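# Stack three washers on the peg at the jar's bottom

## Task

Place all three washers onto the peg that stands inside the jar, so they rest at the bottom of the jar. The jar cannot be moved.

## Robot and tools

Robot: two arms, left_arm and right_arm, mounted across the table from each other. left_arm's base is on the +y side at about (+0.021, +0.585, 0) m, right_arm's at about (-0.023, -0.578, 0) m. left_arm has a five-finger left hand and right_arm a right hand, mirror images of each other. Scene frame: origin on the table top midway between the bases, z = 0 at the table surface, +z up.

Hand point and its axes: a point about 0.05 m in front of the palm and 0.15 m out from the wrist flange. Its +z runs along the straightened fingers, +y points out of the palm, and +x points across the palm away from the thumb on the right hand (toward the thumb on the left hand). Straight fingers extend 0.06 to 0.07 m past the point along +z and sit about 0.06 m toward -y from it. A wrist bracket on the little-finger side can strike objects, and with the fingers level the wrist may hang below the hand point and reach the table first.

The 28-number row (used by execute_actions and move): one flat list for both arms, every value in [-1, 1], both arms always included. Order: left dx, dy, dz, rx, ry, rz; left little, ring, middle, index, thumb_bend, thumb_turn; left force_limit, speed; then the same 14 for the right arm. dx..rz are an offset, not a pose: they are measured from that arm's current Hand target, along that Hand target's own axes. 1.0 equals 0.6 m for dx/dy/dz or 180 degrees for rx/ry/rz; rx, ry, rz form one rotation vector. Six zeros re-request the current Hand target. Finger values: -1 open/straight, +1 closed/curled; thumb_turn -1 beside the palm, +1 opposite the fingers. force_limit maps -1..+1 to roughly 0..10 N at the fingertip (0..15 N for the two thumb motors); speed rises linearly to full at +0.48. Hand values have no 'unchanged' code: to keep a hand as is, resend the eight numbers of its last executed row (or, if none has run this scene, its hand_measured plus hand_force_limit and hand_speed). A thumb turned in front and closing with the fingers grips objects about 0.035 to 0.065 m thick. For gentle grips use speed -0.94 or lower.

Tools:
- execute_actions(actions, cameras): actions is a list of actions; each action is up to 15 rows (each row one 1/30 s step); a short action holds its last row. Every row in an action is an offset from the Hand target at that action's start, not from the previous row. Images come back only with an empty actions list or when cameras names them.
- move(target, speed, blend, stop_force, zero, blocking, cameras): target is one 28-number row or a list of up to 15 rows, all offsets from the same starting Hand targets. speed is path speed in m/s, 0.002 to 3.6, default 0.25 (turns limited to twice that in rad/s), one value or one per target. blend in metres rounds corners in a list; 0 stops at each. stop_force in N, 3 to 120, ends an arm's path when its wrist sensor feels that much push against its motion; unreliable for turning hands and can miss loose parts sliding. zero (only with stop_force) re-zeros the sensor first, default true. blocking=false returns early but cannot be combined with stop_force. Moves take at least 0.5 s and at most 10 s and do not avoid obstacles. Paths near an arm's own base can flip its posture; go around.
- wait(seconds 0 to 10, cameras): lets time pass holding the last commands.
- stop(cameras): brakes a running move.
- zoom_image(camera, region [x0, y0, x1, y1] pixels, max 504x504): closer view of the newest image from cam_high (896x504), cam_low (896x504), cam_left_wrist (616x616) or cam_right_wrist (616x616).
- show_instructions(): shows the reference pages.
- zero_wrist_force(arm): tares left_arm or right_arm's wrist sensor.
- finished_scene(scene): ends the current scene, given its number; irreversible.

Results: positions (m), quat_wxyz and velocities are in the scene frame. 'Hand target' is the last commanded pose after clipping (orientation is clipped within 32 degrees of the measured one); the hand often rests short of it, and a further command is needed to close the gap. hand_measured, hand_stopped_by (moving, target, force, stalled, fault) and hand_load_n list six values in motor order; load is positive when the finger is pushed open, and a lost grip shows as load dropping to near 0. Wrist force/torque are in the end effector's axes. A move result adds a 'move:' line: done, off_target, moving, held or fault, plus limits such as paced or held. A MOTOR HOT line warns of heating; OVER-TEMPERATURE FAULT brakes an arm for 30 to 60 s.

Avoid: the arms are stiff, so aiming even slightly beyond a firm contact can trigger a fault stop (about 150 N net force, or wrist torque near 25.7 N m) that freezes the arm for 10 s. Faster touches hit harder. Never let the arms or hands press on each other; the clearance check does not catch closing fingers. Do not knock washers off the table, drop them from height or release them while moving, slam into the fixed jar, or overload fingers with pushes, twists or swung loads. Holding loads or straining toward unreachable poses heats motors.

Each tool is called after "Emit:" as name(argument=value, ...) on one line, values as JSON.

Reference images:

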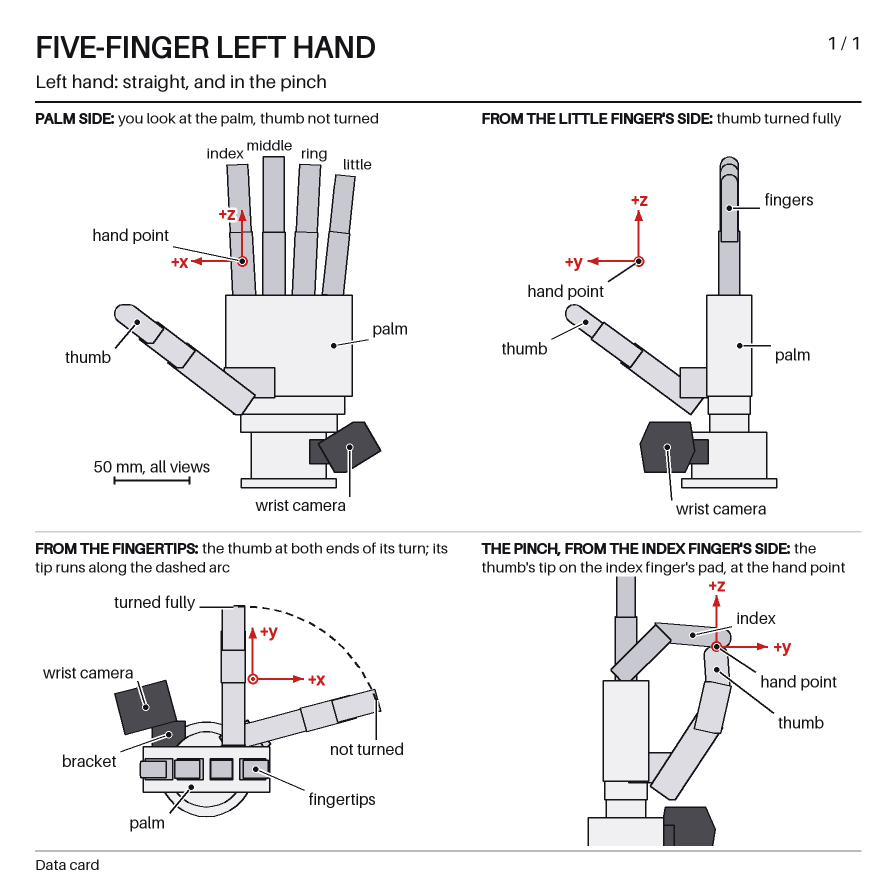

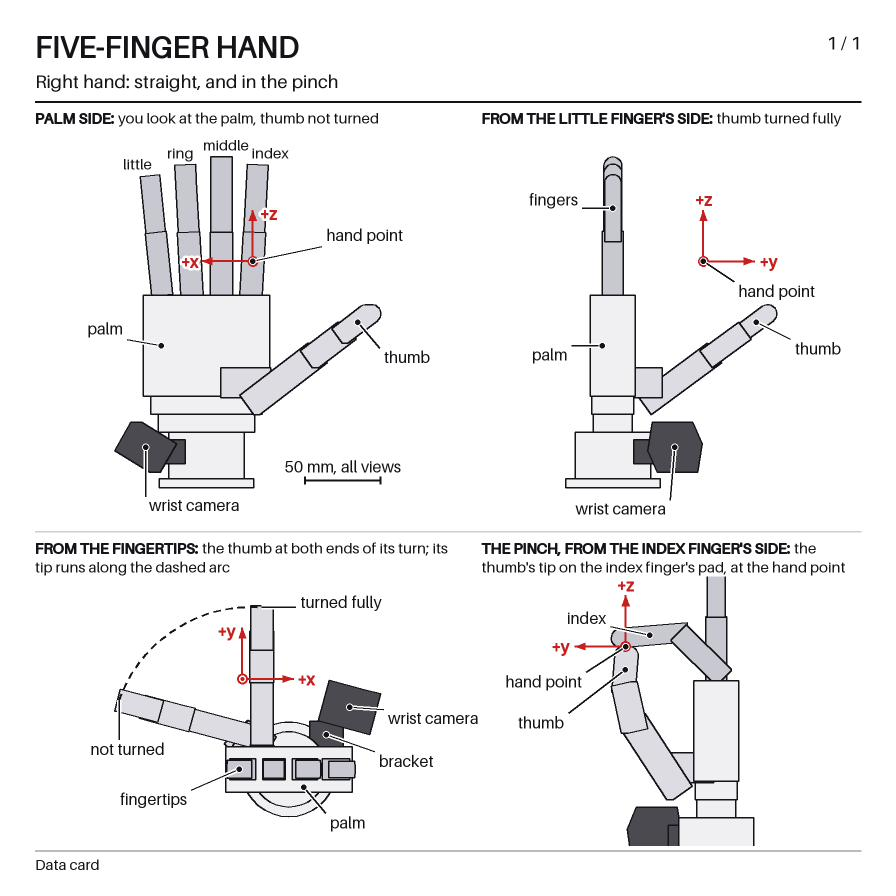

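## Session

Emit:
execute_actions(actions=[])

Scene clock: 0.00 s.
left_arm: end_effector_position=(+0.1428, +0.3211, +0.4731) hand_measured=(-1.000, -1.000, -1.000, -1.000, -1.000, -1.000) hand_load_n=(+0.0, +0.5, +0.5, +0.0, +0.0, +0.0) hand_stopped_by=(target, target, target, target, target, target) hand_force_limit=0.00 hand_speed=-0.80 end_effector_quat_wxyz=(+0.004, +0.938, -0.346, -0.003) | right_arm: end_effector_position=(+0.0879, -0.3075, +0.4737) hand_measured=(-1.000, -1.000, -1.000, -1.000, -1.000, -1.000) hand_load_n=(+0.0, +0.0, +0.0, +0.0, +0.0, +0.0) hand_stopped_by=(target, target, target, target, target, target) hand_force_limit=0.00 hand_speed=-0.80 end_effector_quat_wxyz=(-0.005, -0.351, +0.936, +0.006)
Joint positions: left_arm=[4.303 -1.417 -1.36 1.201 -1.563 1.907] | right_arm=[-1.163 -1.724 1.359 1.944 1.559 -1.873]
Joint velocities: within noise
Joint torques (N m): no reading
Wrist force (N): no reading
Wrist torque (N m): no reading
Wrist force, peak (N): no reading
Hand target: left_arm +0.1428, +0.3211, +0.4731; +0.004, +0.938, -0.346, -0.003 | right_arm +0.0879, -0.3075, +0.4737; -0.005, -0.351, +0.936, +0.006
camera_calibration:
cam_left_wrist: T_world_to_cam=[[0.809585, 0.586785, 0.0160016, -0.315701], [0.484599, -0.683487, 0.545903, -0.111163], [0.331264, -0.4342, -0.837696, 0.602977], [0, 0, 0, 1]] pos_world=[0.109712, 0.371082, 0.570847]
cam_right_wrist: T_world_to_cam=[[-0.84982, 0.526065, -0.0325928, 0.254951], [0.43125, 0.729542, 0.530841, -0.0680083], [0.303034, 0.437063, -0.846845, 0.621701], [0, 0, 0, 1]] pos_world=[0.0575939, -0.356229, 0.570896]

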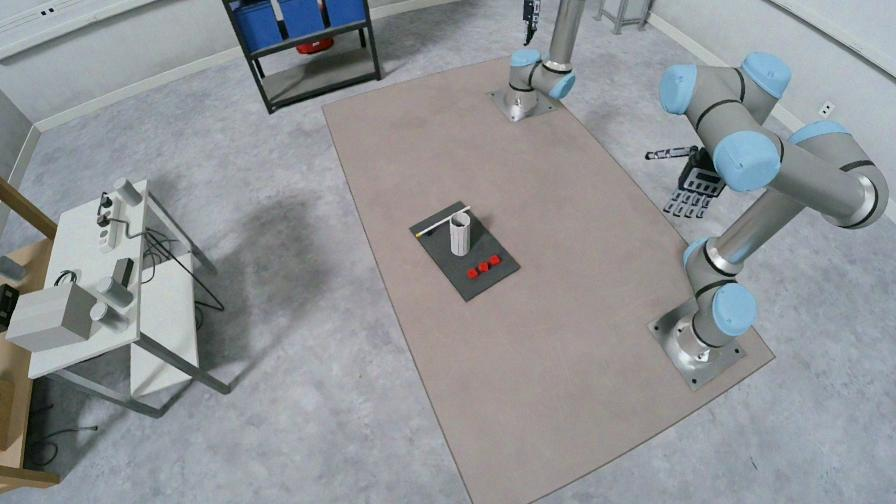

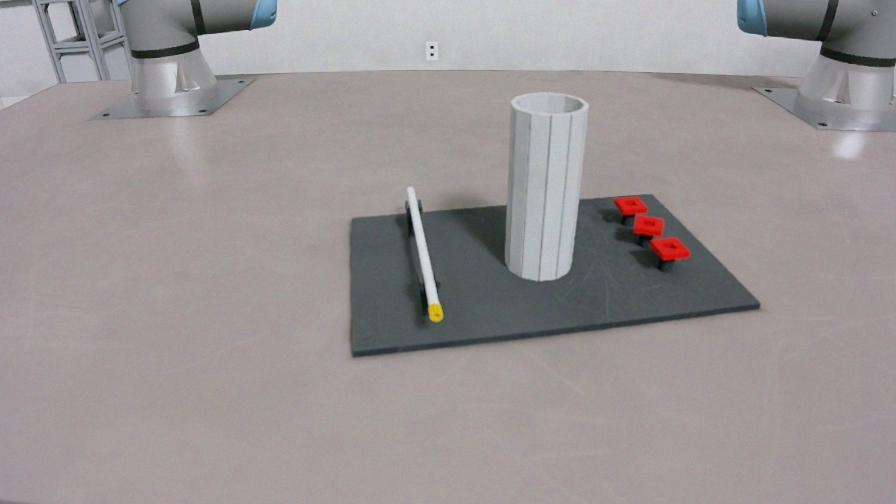

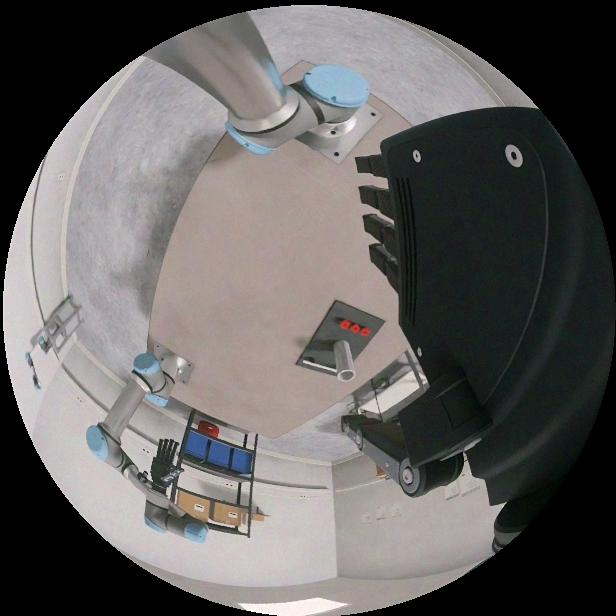

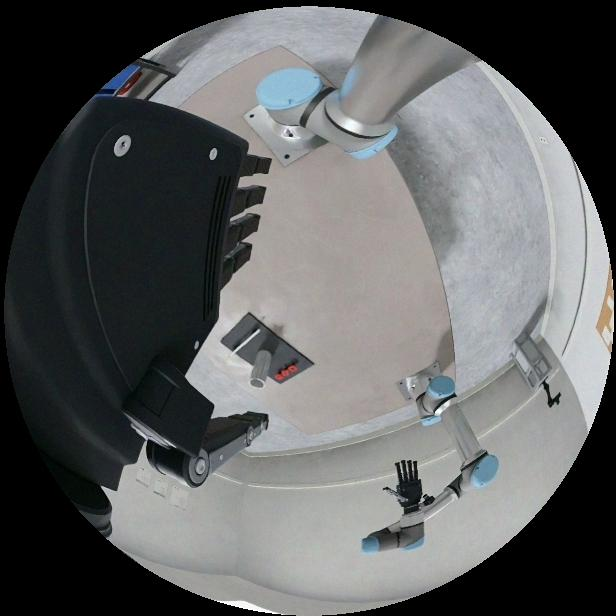

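Emit:
zoom_image(camera="cam_left_wrist", region=[280, 290, 400, 410])

Emit:
zoom_image(camera="cam_low", region=[330, 80, 770, 370])

Emit:
zoom_image(camera="cam_high", region=[400, 190, 530, 310])

Scaled by 4.200 from the camera's 616x616 image, which has a finer 880x880 frame.

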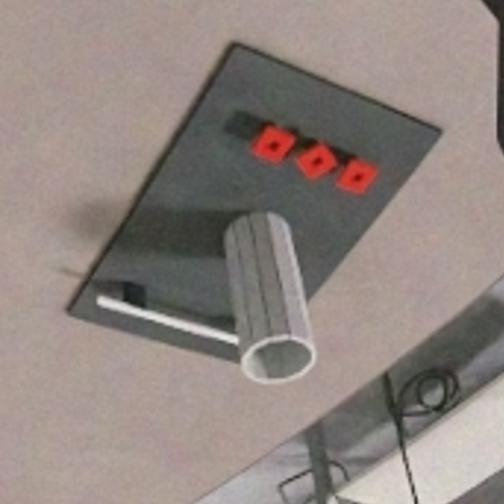

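Scaled by 1.145.

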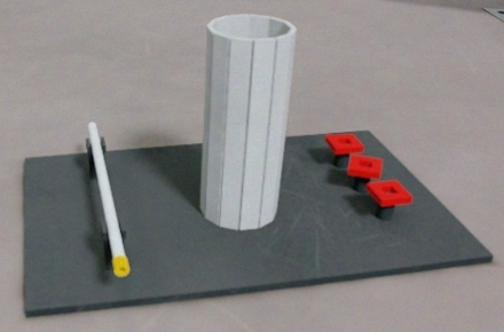

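Scaled by 3.877.

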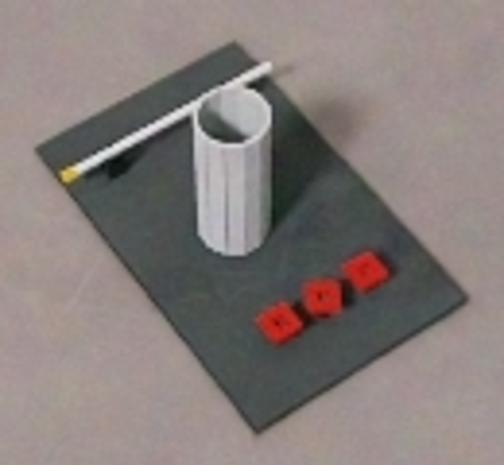

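Emit:
move(target=[0.5527,-0.1407,0.4552,0.2335,0.2199,0.5894,1,1,0.19,0.19,-0.76,0.72,-0.6,0.0,-0.641,-0.2332,0.4562,0,0,0.172,1,1,0.0,0.0,-0.5,1,-0.4,0.0], speed=0.2, cameras=["cam_left_wrist", "cam_right_wrist", "cam_low"])

Scene clock: 147.43 s.
left_arm: end_effector_position=(+0.4477, +0.1686, +0.1983) hand_measured=(+1.000, +1.000, +0.190, +0.190, -0.760, +0.720) hand_load_n=(+0.0, +0.0, +0.0, +0.0, +0.0, +0.0) hand_stopped_by=(target, target, target, target, target, target) hand_force_limit=-0.60 hand_speed=0.00 end_effector_quat_wxyz=(-0.181, +0.201, -0.887, +0.373) | right_arm: end_effector_position=(+0.4661, -0.1577, +0.1964) hand_measured=(+1.000, +1.000, +0.000, +0.000, -0.500, +1.000) hand_load_n=(+0.0, +0.0, +0.0, +0.0, +0.0, +0.0) hand_stopped_by=(target, target, target, target, target, target) hand_force_limit=-0.40 hand_speed=0.00 end_effector_quat_wxyz=(-0.006, -0.089, +0.996, +0.004)
Joint positions: left_arm=[4.272 -1.863 -1.501 2.586 -1.204 3.71] | right_arm=[-1.164 -0.837 0.92 1.496 1.559 -1.334]
Joint torques (N m): left_arm=[-10.32 37.99 16.02 -2.01 -0.59 0.63] | right_arm=[3.89 -49.85 -12.71 1.44 0.68 -2.37]
Wrist force (N): left_arm=[-0.1 -1.9 0.7] | right_arm=[0.0 0.0 0.0]
Wrist torque (N m): left_arm=[-0.33 0.09 0.14] | right_arm=[0.02 -0.04 -0.08]
Wrist force, peak (N): left_arm=[-0.8 -1.8 1.6] | right_arm=[-0.6 0.1 0.7]
Hand target: left_arm +0.4476, +0.1685, +0.1983; +0.181, -0.201, +0.887, -0.373 | right_arm +0.4661, -0.1577, +0.1964; -0.006, -0.089, +0.996, +0.004
Off the commanded pose: left_arm 0.000 m, 0 deg | right_arm 0.000 m, 0 deg.
move: done
camera_calibration:
cam_left_wrist: T_world_to_cam=[[0.00356335, -0.722399, 0.691467, -0.0209683], [-0.996263, 0.0571063, 0.0647949, 0.420521], [-0.0862949, -0.689114, -0.719496, 0.412065], [0, 0, 0, 1]] pos_world=[0.454584, 0.244798, 0.28373]
cam_right_wrist: T_world_to_cam=[[-0.458388, 0.888073, -0.034732, 0.363584], [0.748101, 0.406648, 0.524388, -0.390445], [0.479819, 0.21439, -0.850771, 0.0900431], [0, 0, 0, 1]] pos_world=[0.41555, -0.18342, 0.293978]
Images, in order (width x height): cam_low 896x504, cam_left_wrist 616x616, cam_right_wrist 616x616.

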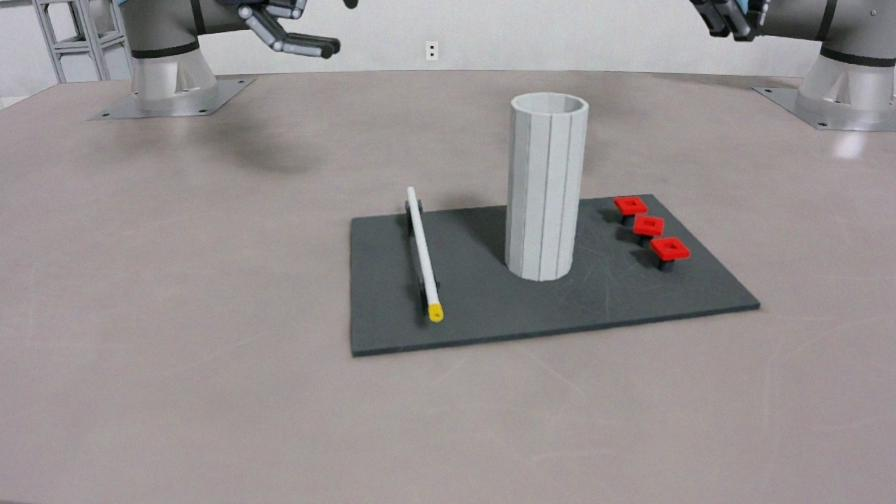

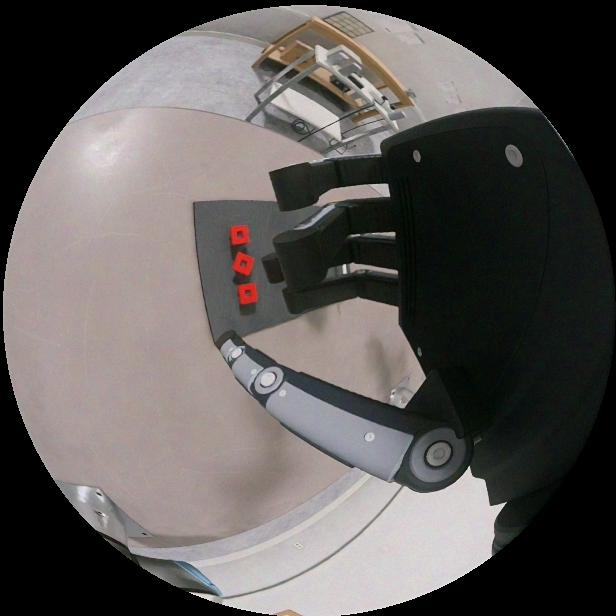

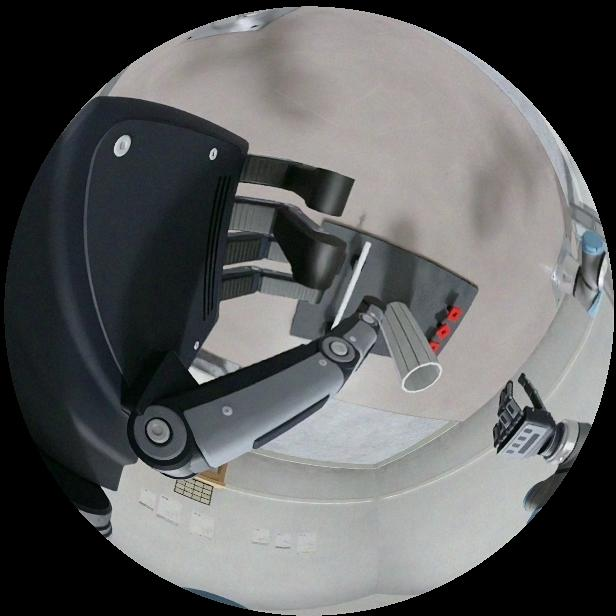

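Emit:
zoom_image(camera="cam_right_wrist", region=[300, 200, 420, 350])

Emit:
zoom_image(camera="cam_left_wrist", region=[205, 205, 305, 325])

Emit:
zoom_image(camera="cam_low", region=[380, 170, 470, 340])

Scaled by 3.360 from the camera's 616x616 image, which has a finer 880x880 frame.

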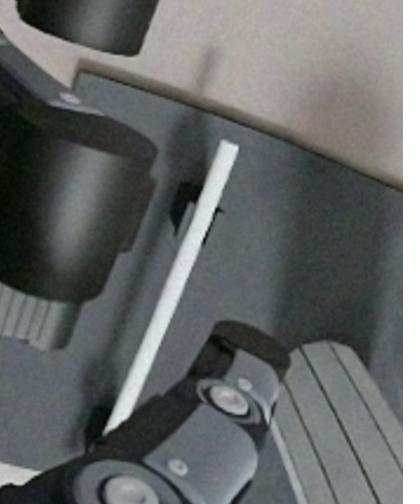

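Scaled by 4.200 from the camera's 616x616 image, which has a finer 880x880 frame.

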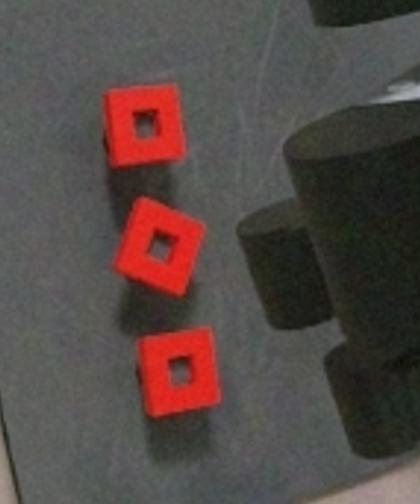

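Scaled by 2.965.

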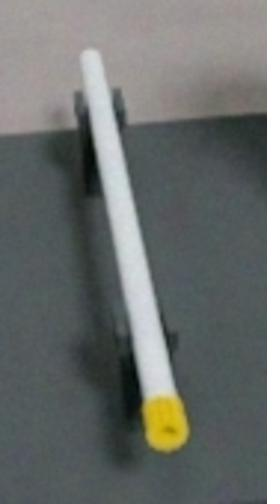

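Emit:
move(target=[[0,0,0,0,0,0,1,1,0.19,0.19,-0.76,0.72,-0.6,0.0,-0.0884,0.0266,0.1607,0,0,-0.0045,1,1,0.0,0.0,-0.5,1,-0.4,0.0],[0,0,0,0,0,0,1,1,0.19,0.19,-0.76,0.72,-0.6,0.0,-0.0884,0.0266,0.2615,0,0,-0.0045,1,1,0.0,0.0,-0.5,1,-0.4,0.0]], speed=[0.15, 0.06], cameras=["cam_right_wrist", "cam_low"])

Emit:
zoom_image(camera="cam_right_wrist", region=[280, 190, 440, 390])

Emit:
zoom_image(camera="cam_low", region=[330, 120, 530, 350])

Scene clock: 248.23 s.
left_arm: end_effector_position=(+0.4476, +0.1685, +0.1983) hand_measured=(+1.000, +1.000, +0.190, +0.190, -0.760, +0.720) hand_load_n=(+0.0, +0.0, +0.0, +0.0, +0.0, +0.0) hand_stopped_by=(target, target, target, target, target, target) hand_force_limit=-0.60 hand_speed=0.00 end_effector_quat_wxyz=(-0.181, +0.201, -0.887, +0.373) | right_arm: end_effector_position=(+0.5135, -0.1314, +0.0389) hand_measured=(+1.000, +1.000, +0.000, +0.000, -0.500, +1.000) hand_load_n=(+0.0, +0.0, +0.0, +0.0, +0.0, +0.0) hand_stopped_by=(target, target, target, target, target, target) hand_force_limit=-0.40 hand_speed=0.00 end_effector_quat_wxyz=(-0.006, -0.096, +0.995, +0.004)
Joint positions: left_arm=[4.272 -1.863 -1.501 2.586 -1.204 3.71] | right_arm=[-1.157 -0.585 0.867 1.297 1.559 -1.341]
Joint torques (N m): left_arm=[-9.61 39.55 7.68 1.3 0.65 0.87] | right_arm=[5.58 -63.92 -27.32 4.12 0.04 2.54]
Wrist force (N): left_arm=[-0.3 -1.9 0.9] | right_arm=[0.0 0.0 -0.2]
Wrist torque (N m): left_arm=[-0.34 0.12 0.12] | right_arm=[0.05 -0.03 -0.05]
Wrist force, peak (N): left_arm=[-0.4 -2.3 1.3] | right_arm=[-0.6 0.3 1.2]
Hand target: left_arm +0.4476, +0.1685, +0.1983; +0.181, -0.201, +0.887, -0.373 | right_arm +0.5135, -0.1314, +0.0391; -0.006, -0.096, +0.995, +0.004
Off the commanded pose: left_arm 0.000 m, 0 deg | right_arm 0.000 m, 0 deg.
move: done
camera_calibration:
cam_right_wrist: T_world_to_cam=[[-0.47091, 0.881501, -0.0346468, 0.362098], [0.742225, 0.417122, 0.524511, -0.349626], [0.476809, 0.221282, -0.850699, -0.069883], [0, 0, 0, 1]] pos_world=[0.463337, -0.157889, 0.136479]
Images, in order (width x height): cam_low 896x504, cam_right_wrist 616x616.

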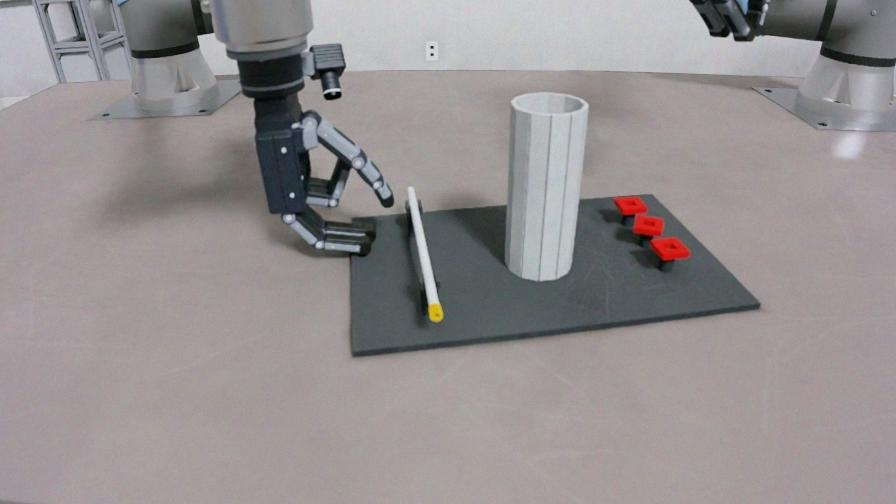

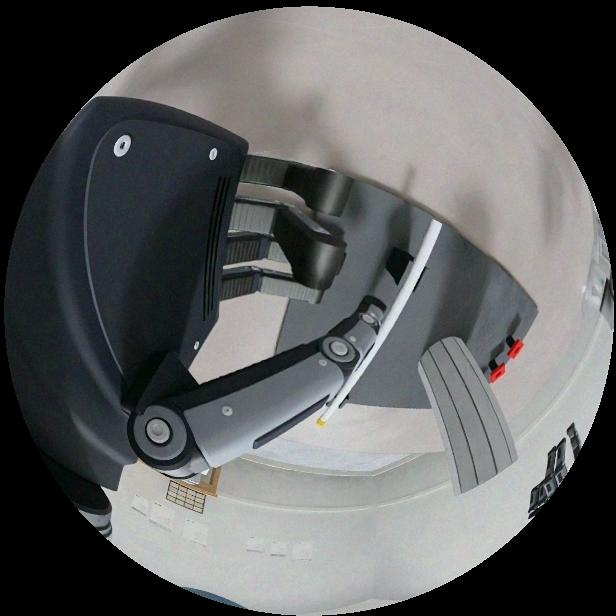

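Scaled by 2.520 from the camera's 616x616 image, which has a finer 880x880 frame.

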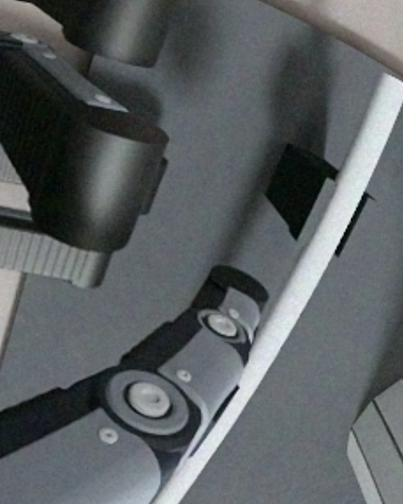

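Scaled by 2.191.

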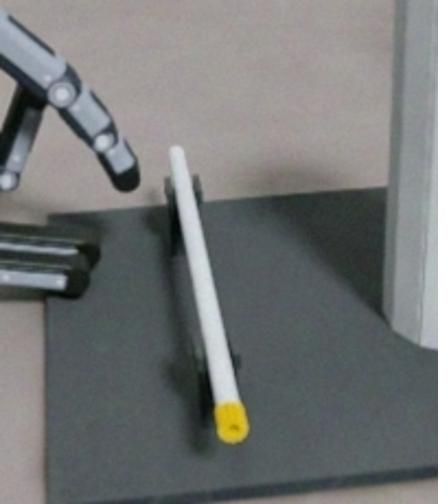

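Emit:
move(target=[0,0,0,0,0,0,1,1,0.19,0.19,-0.76,0.72,-0.6,0.0,-0.0057,0.0903,0,0,0,-0.0056,1,1,0.0,0.0,-0.5,1,-0.4,0.0], speed=0.03, stop_force=3, cameras=["cam_right_wrist", "cam_low"])

Emit:
zoom_image(camera="cam_right_wrist", region=[280, 220, 420, 380])

Emit:
zoom_image(camera="cam_low", region=[350, 130, 500, 330])

Scene clock: 287.57 s.
left_arm: end_effector_position=(+0.4476, +0.1685, +0.1983) hand_measured=(+1.000, +1.000, +0.190, +0.190, -0.760, +0.720) hand_load_n=(+0.0, +0.0, +0.0, +0.0, +0.0, +0.0) hand_stopped_by=(target, target, target, target, target, target) hand_force_limit=-0.60 hand_speed=0.00 end_effector_quat_wxyz=(-0.181, +0.201, -0.887, +0.373) | right_arm: end_effector_position=(+0.5066, -0.0776, +0.0395) hand_measured=(+1.000, +1.000, +0.000, +0.000, -0.500, +1.000) hand_load_n=(+0.0, +0.0, +0.0, +0.0, +0.0, +0.0) hand_stopped_by=(target, target, target, target, target, target) hand_force_limit=-0.40 hand_speed=0.00 end_effector_quat_wxyz=(-0.006, -0.105, +0.994, +0.004)
Joint positions: left_arm=[4.272 -1.863 -1.501 2.586 -1.204 3.71] | right_arm=[-1.079 -0.49 0.68 1.389 1.558 -1.28]
Joint torques (N m): left_arm=[-9.49 39.17 7.39 1.03 -1.07 -0.22] | right_arm=[-8.7 -64.95 -9.5 0.6 0.39 -2.59]
Wrist force (N): left_arm=[-0.3 -2.0 0.7] | right_arm=[-0.2 -0.1 0.2]
Wrist torque (N m): left_arm=[-0.34 0.12 0.12] | right_arm=[0.01 -0.03 -0.13]
Wrist force, peak (N): left_arm=[-0.2 -2.3 1.1] | right_arm=[-3.1 -0.9 0.6]
Hand target: left_arm +0.4476, +0.1685, +0.1983; +0.181, -0.201, +0.887, -0.373 | right_arm +0.5066, -0.0776, +0.0396; -0.006, -0.105, +0.994, +0.004
Off the commanded pose: left_arm 0.000 m, 0 deg | right_arm 0.000 m, 0 deg.
move: done
camera_calibration:
cam_right_wrist: T_world_to_cam=[[-0.486305, 0.873105, -0.0345537, 0.318525], [0.734642, 0.429954, 0.524825, -0.362419], [0.473084, 0.229841, -0.850508, -0.0754056], [0, 0, 0, 1]] pos_world=[0.456821, -0.104951, 0.13708]
Images, in order (width x height): cam_low 896x504, cam_right_wrist 616x616.

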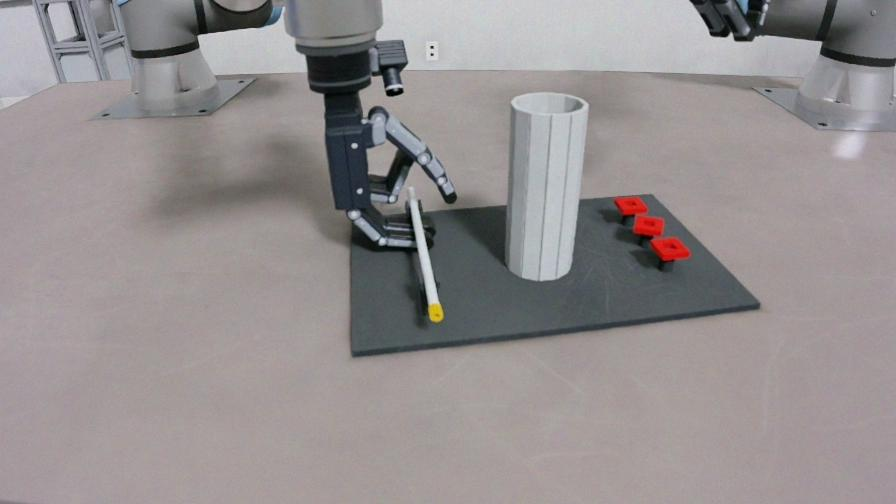

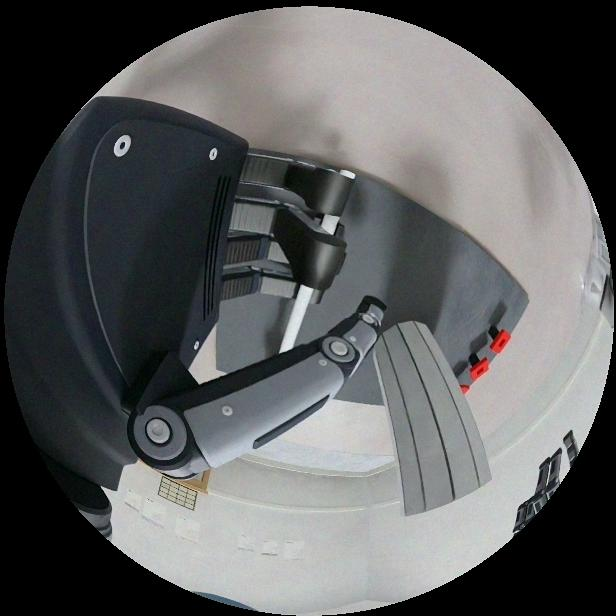

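Scaled by 3.150 from the camera's 616x616 image, which has a finer 880x880 frame.

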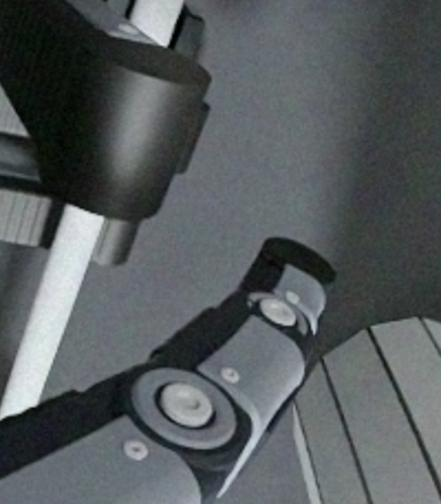

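Scaled by 2.520.

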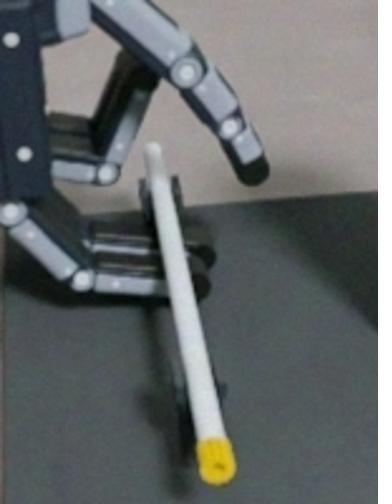

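Emit:
move(target=[0,0,0,0,0,0,1,1,0.19,0.19,-0.76,0.72,-0.6,0.0,0,0,0,0,0,0,1,1,0.0,0.0,0.05,1,-0.4,-0.6])

Emit:
move(target=[0,0,0,0,0,0,1,1,0.19,0.19,-0.76,0.72,-0.6,0.0,0,0,0,0,0,0,1,1,0.6,0.6,0.05,1,-0.4,-0.9], cameras=["cam_right_wrist", "cam_low"])

Emit:
zoom_image(camera="cam_low", region=[350, 130, 500, 330])

Emit:
zoom_image(camera="cam_right_wrist", region=[230, 150, 390, 380])

Scene clock: 301.27 s.
left_arm: end_effector_position=(+0.4476, +0.1685, +0.1983) hand_measured=(+1.000, +1.000, +0.190, +0.190, -0.760, +0.720) hand_load_n=(+0.0, +0.0, +0.0, +0.0, +0.0, +0.0) hand_stopped_by=(target, target, target, target, target, target) hand_force_limit=-0.60 hand_speed=0.00 end_effector_quat_wxyz=(-0.181, +0.201, -0.887, +0.373) | right_arm: end_effector_position=(+0.5066, -0.0776, +0.0395) hand_measured=(+1.000, +1.000, +0.000, +0.000, +0.050, +1.000) hand_load_n=(+0.0, +0.0, +0.0, +0.0, +0.0, +0.0) hand_stopped_by=(target, target, target, target, target, target) hand_force_limit=-0.40 hand_speed=-0.60 end_effector_quat_wxyz=(-0.006, -0.105, +0.994, +0.004)
Joint positions: left_arm=[4.272 -1.863 -1.501 2.586 -1.204 3.71] | right_arm=[-1.079 -0.49 0.68 1.389 1.558 -1.28]
Joint torques (N m): left_arm=[-9.43 39.57 8.47 0.92 -1.17 -0.74] | right_arm=[-8.88 -64.74 -10.08 0.94 0.3 -2.33]
Wrist force (N): left_arm=[-0.4 -2.3 0.7] | right_arm=[0.0 -0.6 0.5]
Wrist torque (N m): left_arm=[-0.39 0.13 0.13] | right_arm=[-0.08 -0.05 -0.14]
Wrist force, peak (N): left_arm=[0.1 -2.7 0.6] | right_arm=[0.0 -0.3 0.9]
Hand target: left_arm +0.4476, +0.1685, +0.1983; +0.181, -0.201, +0.887, -0.373 | right_arm +0.5066, -0.0776, +0.0396; -0.006, -0.105, +0.994, +0.004
Off the commanded pose: left_arm 0.000 m, 0 deg | right_arm 0.000 m, 0 deg.
move: done

Scene clock: 301.93 s.
left_arm: end_effector_position=(+0.4476, +0.1685, +0.1983) hand_measured=(+1.000, +1.000, +0.190, +0.190, -0.760, +0.720) hand_load_n=(+0.0, +0.0, +0.0, +0.0, +0.0, +0.0) hand_stopped_by=(target, target, target, target, target, target) hand_force_limit=-0.60 hand_speed=0.00 end_effector_quat_wxyz=(-0.181, +0.201, -0.887, +0.373) | right_arm: end_effector_position=(+0.5066, -0.0776, +0.0395) hand_measured=(+1.000, +1.000, +0.100, +0.110, +0.050, +1.000) hand_load_n=(+0.0, +0.0, +3.0, +4.5, +3.0, -0.5) hand_stopped_by=(target, target, force, force, target, target) hand_force_limit=-0.40 hand_speed=-0.90 end_effector_quat_wxyz=(-0.006, -0.105, +0.994, +0.004)
Joint positions: left_arm=[4.272 -1.863 -1.501 2.586 -1.204 3.71] | right_arm=[-1.079 -0.49 0.68 1.389 1.558 -1.28]
Joint torques (N m): left_arm=[-9.73 39.19 8.68 0.94 -1.11 -0.58] | right_arm=[-8.74 -64.56 -9.55 0.85 0.32 -2.38]
Wrist force (N): left_arm=[-0.3 -2.1 1.0] | right_arm=[-0.2 -0.5 0.7]
Wrist torque (N m): left_arm=[-0.37 0.13 0.12] | right_arm=[-0.03 0.00 -0.13]
Wrist force, peak (N): left_arm=[-0.5 -2.2 0.7] | right_arm=[0.2 -0.8 1.2]
Hand target: left_arm +0.4476, +0.1685, +0.1983; +0.181, -0.201, +0.887, -0.373 | right_arm +0.5066, -0.0776, +0.0396; -0.006, -0.105, +0.994, +0.004
Off the commanded pose: left_arm 0.000 m, 0 deg | right_arm 0.000 m, 0 deg.
move: done
camera_calibration:
cam_right_wrist: T_world_to_cam=[[-0.486305, 0.873105, -0.0345537, 0.318525], [0.734642, 0.429954, 0.524825, -0.362419], [0.473084, 0.229841, -0.850508, -0.0754056], [0, 0, 0, 1]] pos_world=[0.456821, -0.104951, 0.13708]
Images, in order (width x height): cam_low 896x504, cam_right_wrist 616x616.

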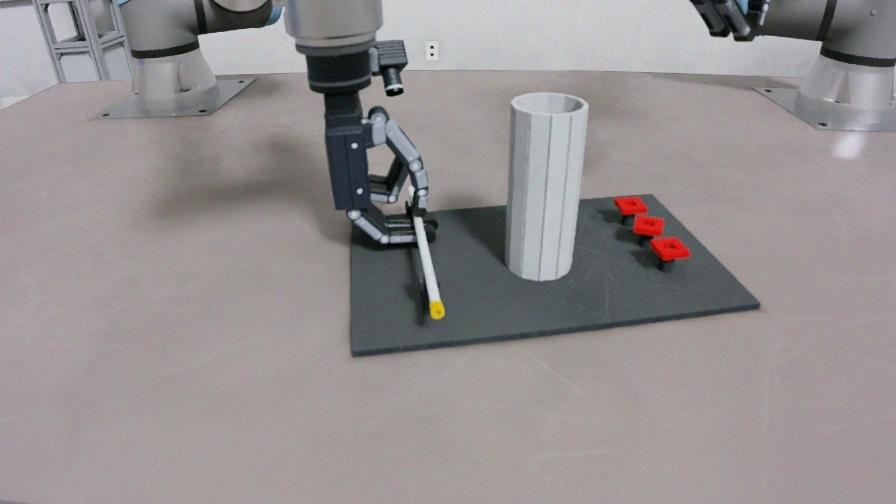

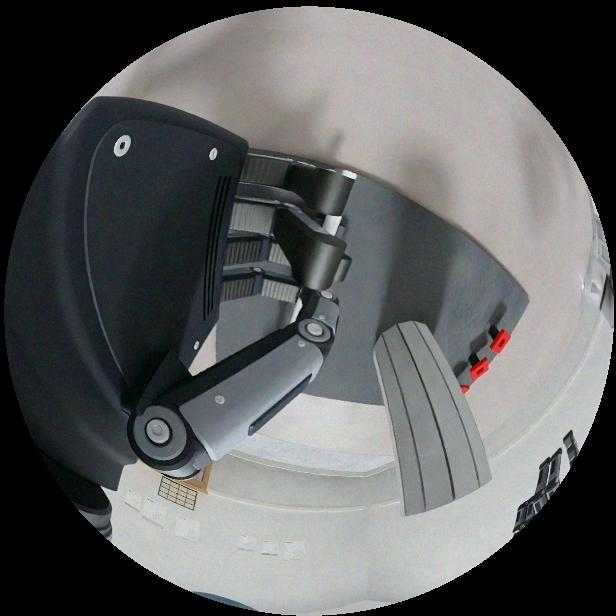

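Scaled by 2.520.

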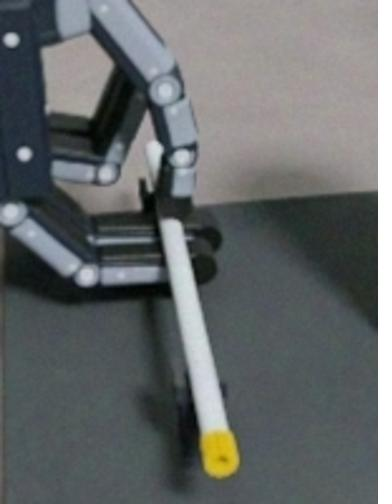

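Scaled by 2.191 from the camera's 616x616 image, which has a finer 880x880 frame.

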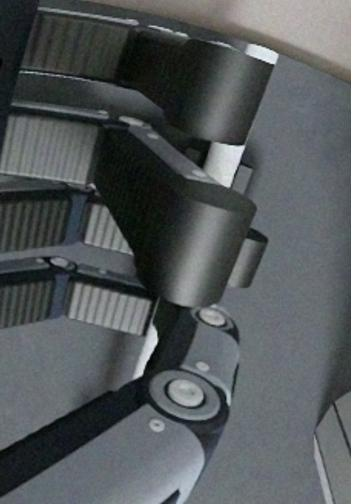

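Emit:
move(target=[0,0,0,0,0,0,1,1,0.19,0.19,-0.76,0.72,-0.6,0.0,0,0,0,0,0,0,1,1,0.61,0.61,0.05,1,0.2,-0.9])

Emit:
move(target=[0,0,0,0,0,0,1,1,0.19,0.19,-0.76,0.72,-0.6,0.0,0,0,-0.1,0,0,0,1,1,0.61,0.61,0.05,1,0.2,-0.9], speed=0.04, cameras=["cam_right_wrist", "cam_low", "cam_left_wrist"])

Emit:
zoom_image(camera="cam_low", region=[350, 90, 500, 290])

Scene clock: 311.63 s.
left_arm: end_effector_position=(+0.4476, +0.1685, +0.1983) hand_measured=(+1.000, +1.000, +0.190, +0.190, -0.760, +0.720) hand_load_n=(+0.0, +0.0, +0.0, +0.0, +0.0, +0.0) hand_stopped_by=(target, target, target, target, target, target) hand_force_limit=-0.60 hand_speed=0.00 end_effector_quat_wxyz=(-0.181, +0.201, -0.887, +0.373) | right_arm: end_effector_position=(+0.5066, -0.0776, +0.0395) hand_measured=(+1.000, +1.000, +0.116, +0.116, +0.048, +1.000) hand_load_n=(+0.0, +0.0, +8.0, +6.5, +4.5, +0.0) hand_stopped_by=(target, target, force, force, target, target) hand_force_limit=0.20 hand_speed=-0.90 end_effector_quat_wxyz=(-0.006, -0.105, +0.994, +0.004)
Joint positions: left_arm=[4.272 -1.863 -1.501 2.586 -1.204 3.71] | right_arm=[-1.079 -0.49 0.68 1.389 1.558 -1.28]
Joint torques (N m): left_arm=[-9.29 39.58 8.72 0.82 -1.22 -0.73] | right_arm=[-7.01 -65.08 -10.98 1.01 0.52 -2.18]
Wrist force (N): left_arm=[-0.4 -2.2 0.5] | right_arm=[0.0 -1.3 1.1]
Wrist torque (N m): left_arm=[-0.36 0.13 0.12] | right_arm=[-0.05 -0.04 -0.14]
Wrist force, peak (N): left_arm=[-0.4 -2.5 0.6] | right_arm=[-0.3 -1.6 1.0]
Hand target: left_arm +0.4476, +0.1685, +0.1983; +0.181, -0.201, +0.887, -0.373 | right_arm +0.5066, -0.0776, +0.0396; -0.006, -0.105, +0.994, +0.004
Off the commanded pose: left_arm 0.000 m, 0 deg | right_arm 0.000 m, 0 deg.
move: done

Scene clock: 313.43 s.
left_arm: end_effector_position=(+0.4476, +0.1685, +0.1983) hand_measured=(+1.000, +1.000, +0.190, +0.190, -0.760, +0.720) hand_load_n=(+0.0, +0.0, +0.0, +0.0, +0.0, +0.0) hand_stopped_by=(target, target, target, target, target, target) hand_force_limit=-0.60 hand_speed=0.00 end_effector_quat_wxyz=(-0.181, +0.201, -0.887, +0.373) | right_arm: end_effector_position=(+0.5073, -0.0780, +0.0997) hand_measured=(+1.000, +1.000, +0.116, +0.116, +0.048, +1.000) hand_load_n=(+0.0, +0.0, +7.5, +6.0, +5.5, +0.0) hand_stopped_by=(target, target, force, force, target, target) hand_force_limit=0.20 hand_speed=-0.90 end_effector_quat_wxyz=(-0.006, -0.105, +0.994, +0.004)
Joint positions: left_arm=[4.272 -1.863 -1.501 2.586 -1.204 3.71] | right_arm=[-1.08 -0.52 0.582 1.515 1.558 -1.281]
Joint torques (N m): left_arm=[-9.04 39.23 7.85 0.73 -1.09 -0.69] | right_arm=[-7.5 -49.5 -8.99 0.26 -0.92 -2.38]
Wrist force (N): left_arm=[-0.3 -1.7 1.1] | right_arm=[0.3 -0.3 1.2]
Wrist torque (N m): left_arm=[-0.32 0.14 0.11] | right_arm=[-0.04 -0.10 -0.03]
Wrist force, peak (N): left_arm=[-0.2 -2.4 0.9] | right_arm=[-0.3 -1.9 0.9]
Hand target: left_arm +0.4476, +0.1685, +0.1983; +0.181, -0.201, +0.887, -0.373 | right_arm +0.5073, -0.0780, +0.0995; -0.006, -0.105, +0.994, +0.004
Off the commanded pose: left_arm 0.000 m, 0 deg | right_arm 0.000 m, 0 deg.
move: done
camera_calibration:
cam_left_wrist: T_world_to_cam=[[0.0032656, -0.722479, 0.691385, -0.0208621], [-0.996256, 0.0573812, 0.0646673, 0.420393], [-0.0863933, -0.689008, -0.719586, 0.412031], [0, 0, 0, 1]] pos_world=[0.454484, 0.244698, 0.28373]
cam_right_wrist: T_world_to_cam=[[-0.486268, 0.873127, -0.0345426, 0.321327], [0.734547, 0.429861, 0.525033, -0.394437], [0.473269, 0.229934, -0.850381, -0.024591], [0, 0, 0, 1]] pos_world=[0.457622, -0.105351, 0.19728]
Images, in order (width x height): cam_low 896x504, cam_left_wrist 616x616, cam_right_wrist 616x616.

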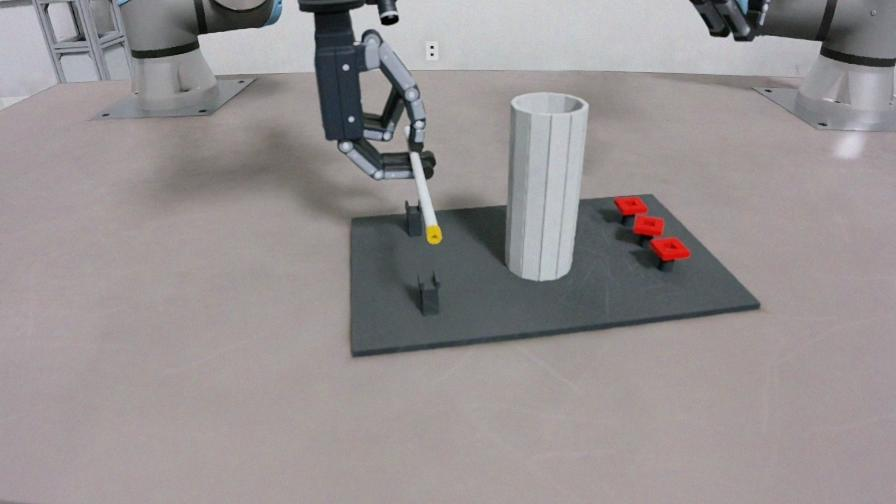

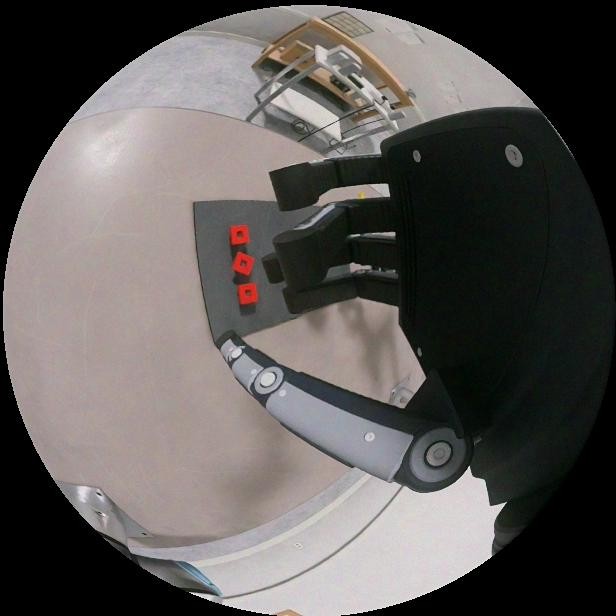

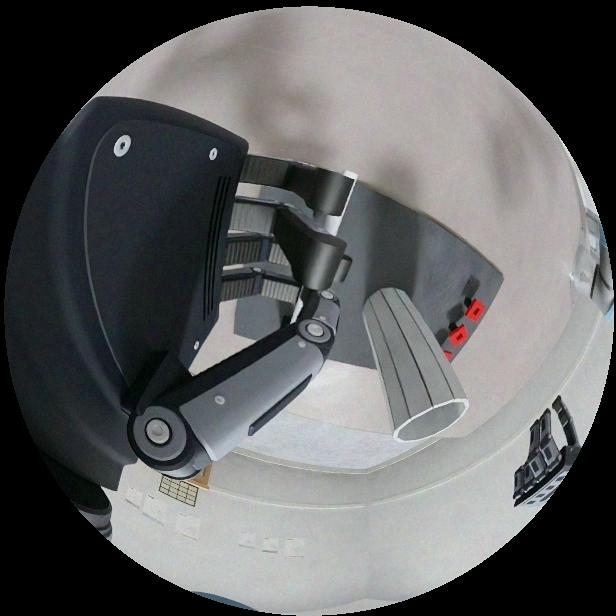

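Scaled by 2.520.

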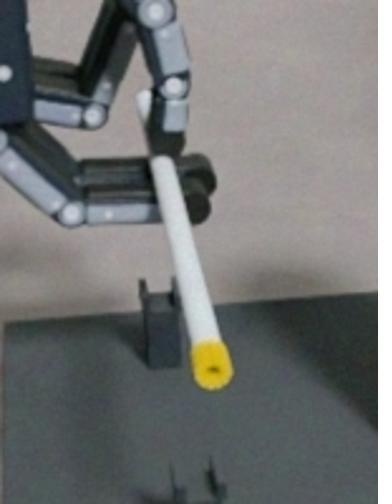

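Emit:
move(target=[[0,0,0,0,0,0,1,1,0.19,0.19,-0.76,0.72,-0.6,0.0,0.1184,-0.0974,-0.3842,0,0,0,1,1,0.61,0.61,0.05,1,0.2,-0.9],[0,0,0,0,0,0,1,1,0.19,0.19,-0.76,0.72,-0.6,0.0,0.1184,-0.0974,-0.3842,-0.3805,0.3871,0.3805,1,1,0.61,0.61,0.05,1,0.2,-0.9]], speed=0.2, cameras=["cam_right_wrist", "cam_low", "cam_left_wrist", "cam_high"])

Scene clock: 353.77 s.
left_arm: end_effector_position=(+0.4476, +0.1685, +0.1983) hand_measured=(+1.000, +1.000, +0.190, +0.190, -0.760, +0.720) hand_load_n=(+0.0, +0.0, +0.0, +0.0, +0.0, +0.5) hand_stopped_by=(target, target, target, target, target, target) hand_force_limit=-0.60 hand_speed=0.00 end_effector_quat_wxyz=(-0.181, +0.201, -0.887, +0.373) | right_arm: end_effector_position=(+0.4528, -0.1517, +0.3302) hand_measured=(+1.000, +1.000, +0.116, +0.116, +0.048, +1.000) hand_load_n=(+0.0, +0.0, +7.5, +5.5, +5.5, +0.0) hand_stopped_by=(target, target, force, force, target, target) hand_force_limit=0.20 hand_speed=-0.90 end_effector_quat_wxyz=(-0.558, +0.440, +0.549, +0.439) end_effector_velocity=(+0.000, +0.000, -0.001) end_effector_angular_velocity=(-0.002, +0.006, -0.001)
Joint positions: left_arm=[4.272 -1.863 -1.501 2.586 -1.204 3.71] | right_arm=[-1.504 -1.075 1.858 2.417 0.154 -1.619]
Joint velocities: left_arm=[within noise] | right_arm=[-0.001 0 0.002 -0.004 -0.001 0.008]
Joint torques (N m): left_arm=[-8.81 39.52 9.83 0.55 -1.19 -0.77] | right_arm=[-7.09 -40.11 -15.94 -1.67 -0.88 2.75]
Wrist force (N): left_arm=[-0.3 -1.9 0.4] | right_arm=[1.2 -0.1 2.4]
Wrist torque (N m): left_arm=[-0.30 0.10 0.12] | right_arm=[0.08 -0.17 -0.08]
Wrist force, peak (N): left_arm=[-0.2 -2.4 0.9] | right_arm=[1.3 -0.1 2.8]
Hand target: left_arm +0.4476, +0.1685, +0.1983; +0.181, -0.201, +0.887, -0.373 | right_arm +0.4529, -0.1517, +0.3302; +0.558, -0.440, -0.549, -0.439
Off the commanded pose: left_arm 0.000 m, 0 deg | right_arm 0.000 m, 0 deg.
move: done
camera_calibration:
cam_left_wrist: T_world_to_cam=[[0.0032656, -0.722479, 0.691385, -0.0208621], [-0.996256, 0.0573812, 0.0646673, 0.420393], [-0.0863933, -0.689008, -0.719586, 0.412031], [0, 0, 0, 1]] pos_world=[0.454484, 0.244698, 0.28373]
cam_right_wrist: T_world_to_cam=[[0.922663, 0.259801, 0.284949, -0.469393], [0.376765, -0.45005, -0.809631, 0.0255673], [-0.0821014, 0.854376, -0.513129, 0.448947], [0, 0, 0, 1]] pos_world=[0.460318, -0.250114, 0.384821]

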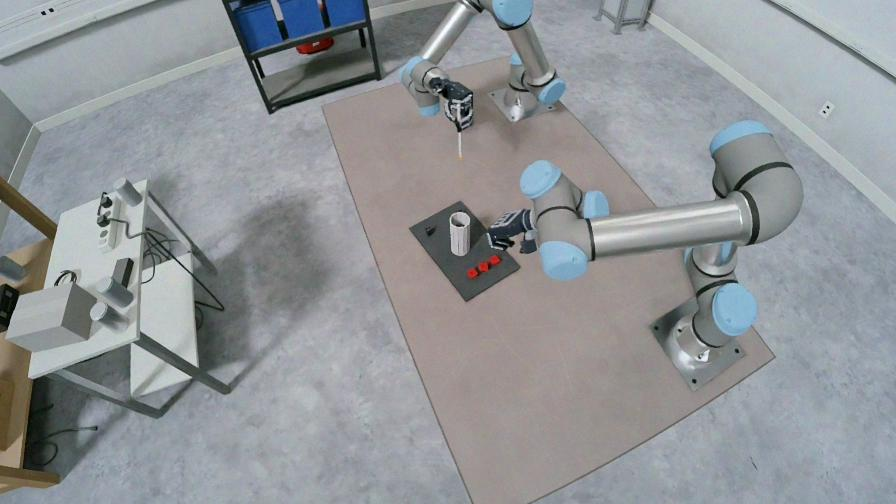

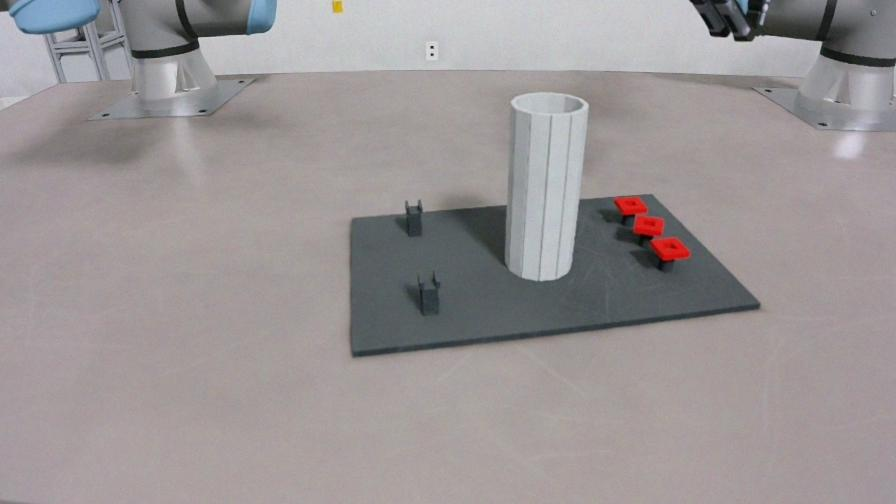

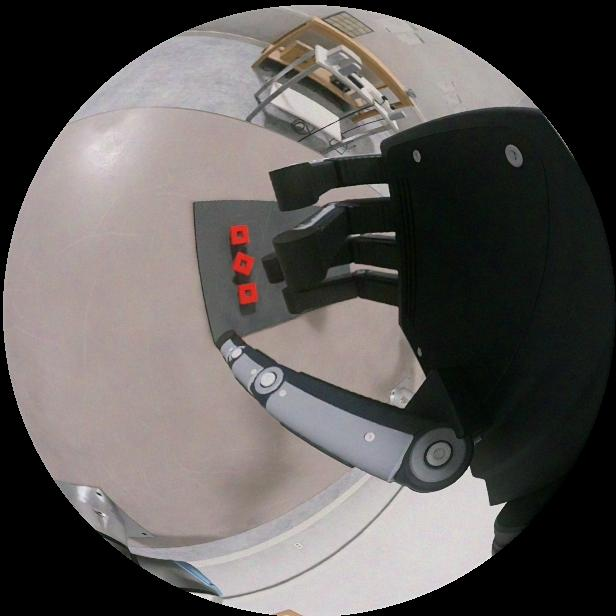

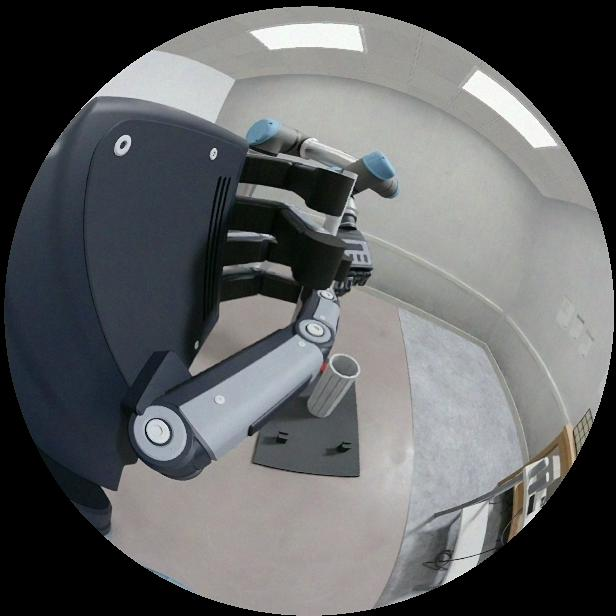

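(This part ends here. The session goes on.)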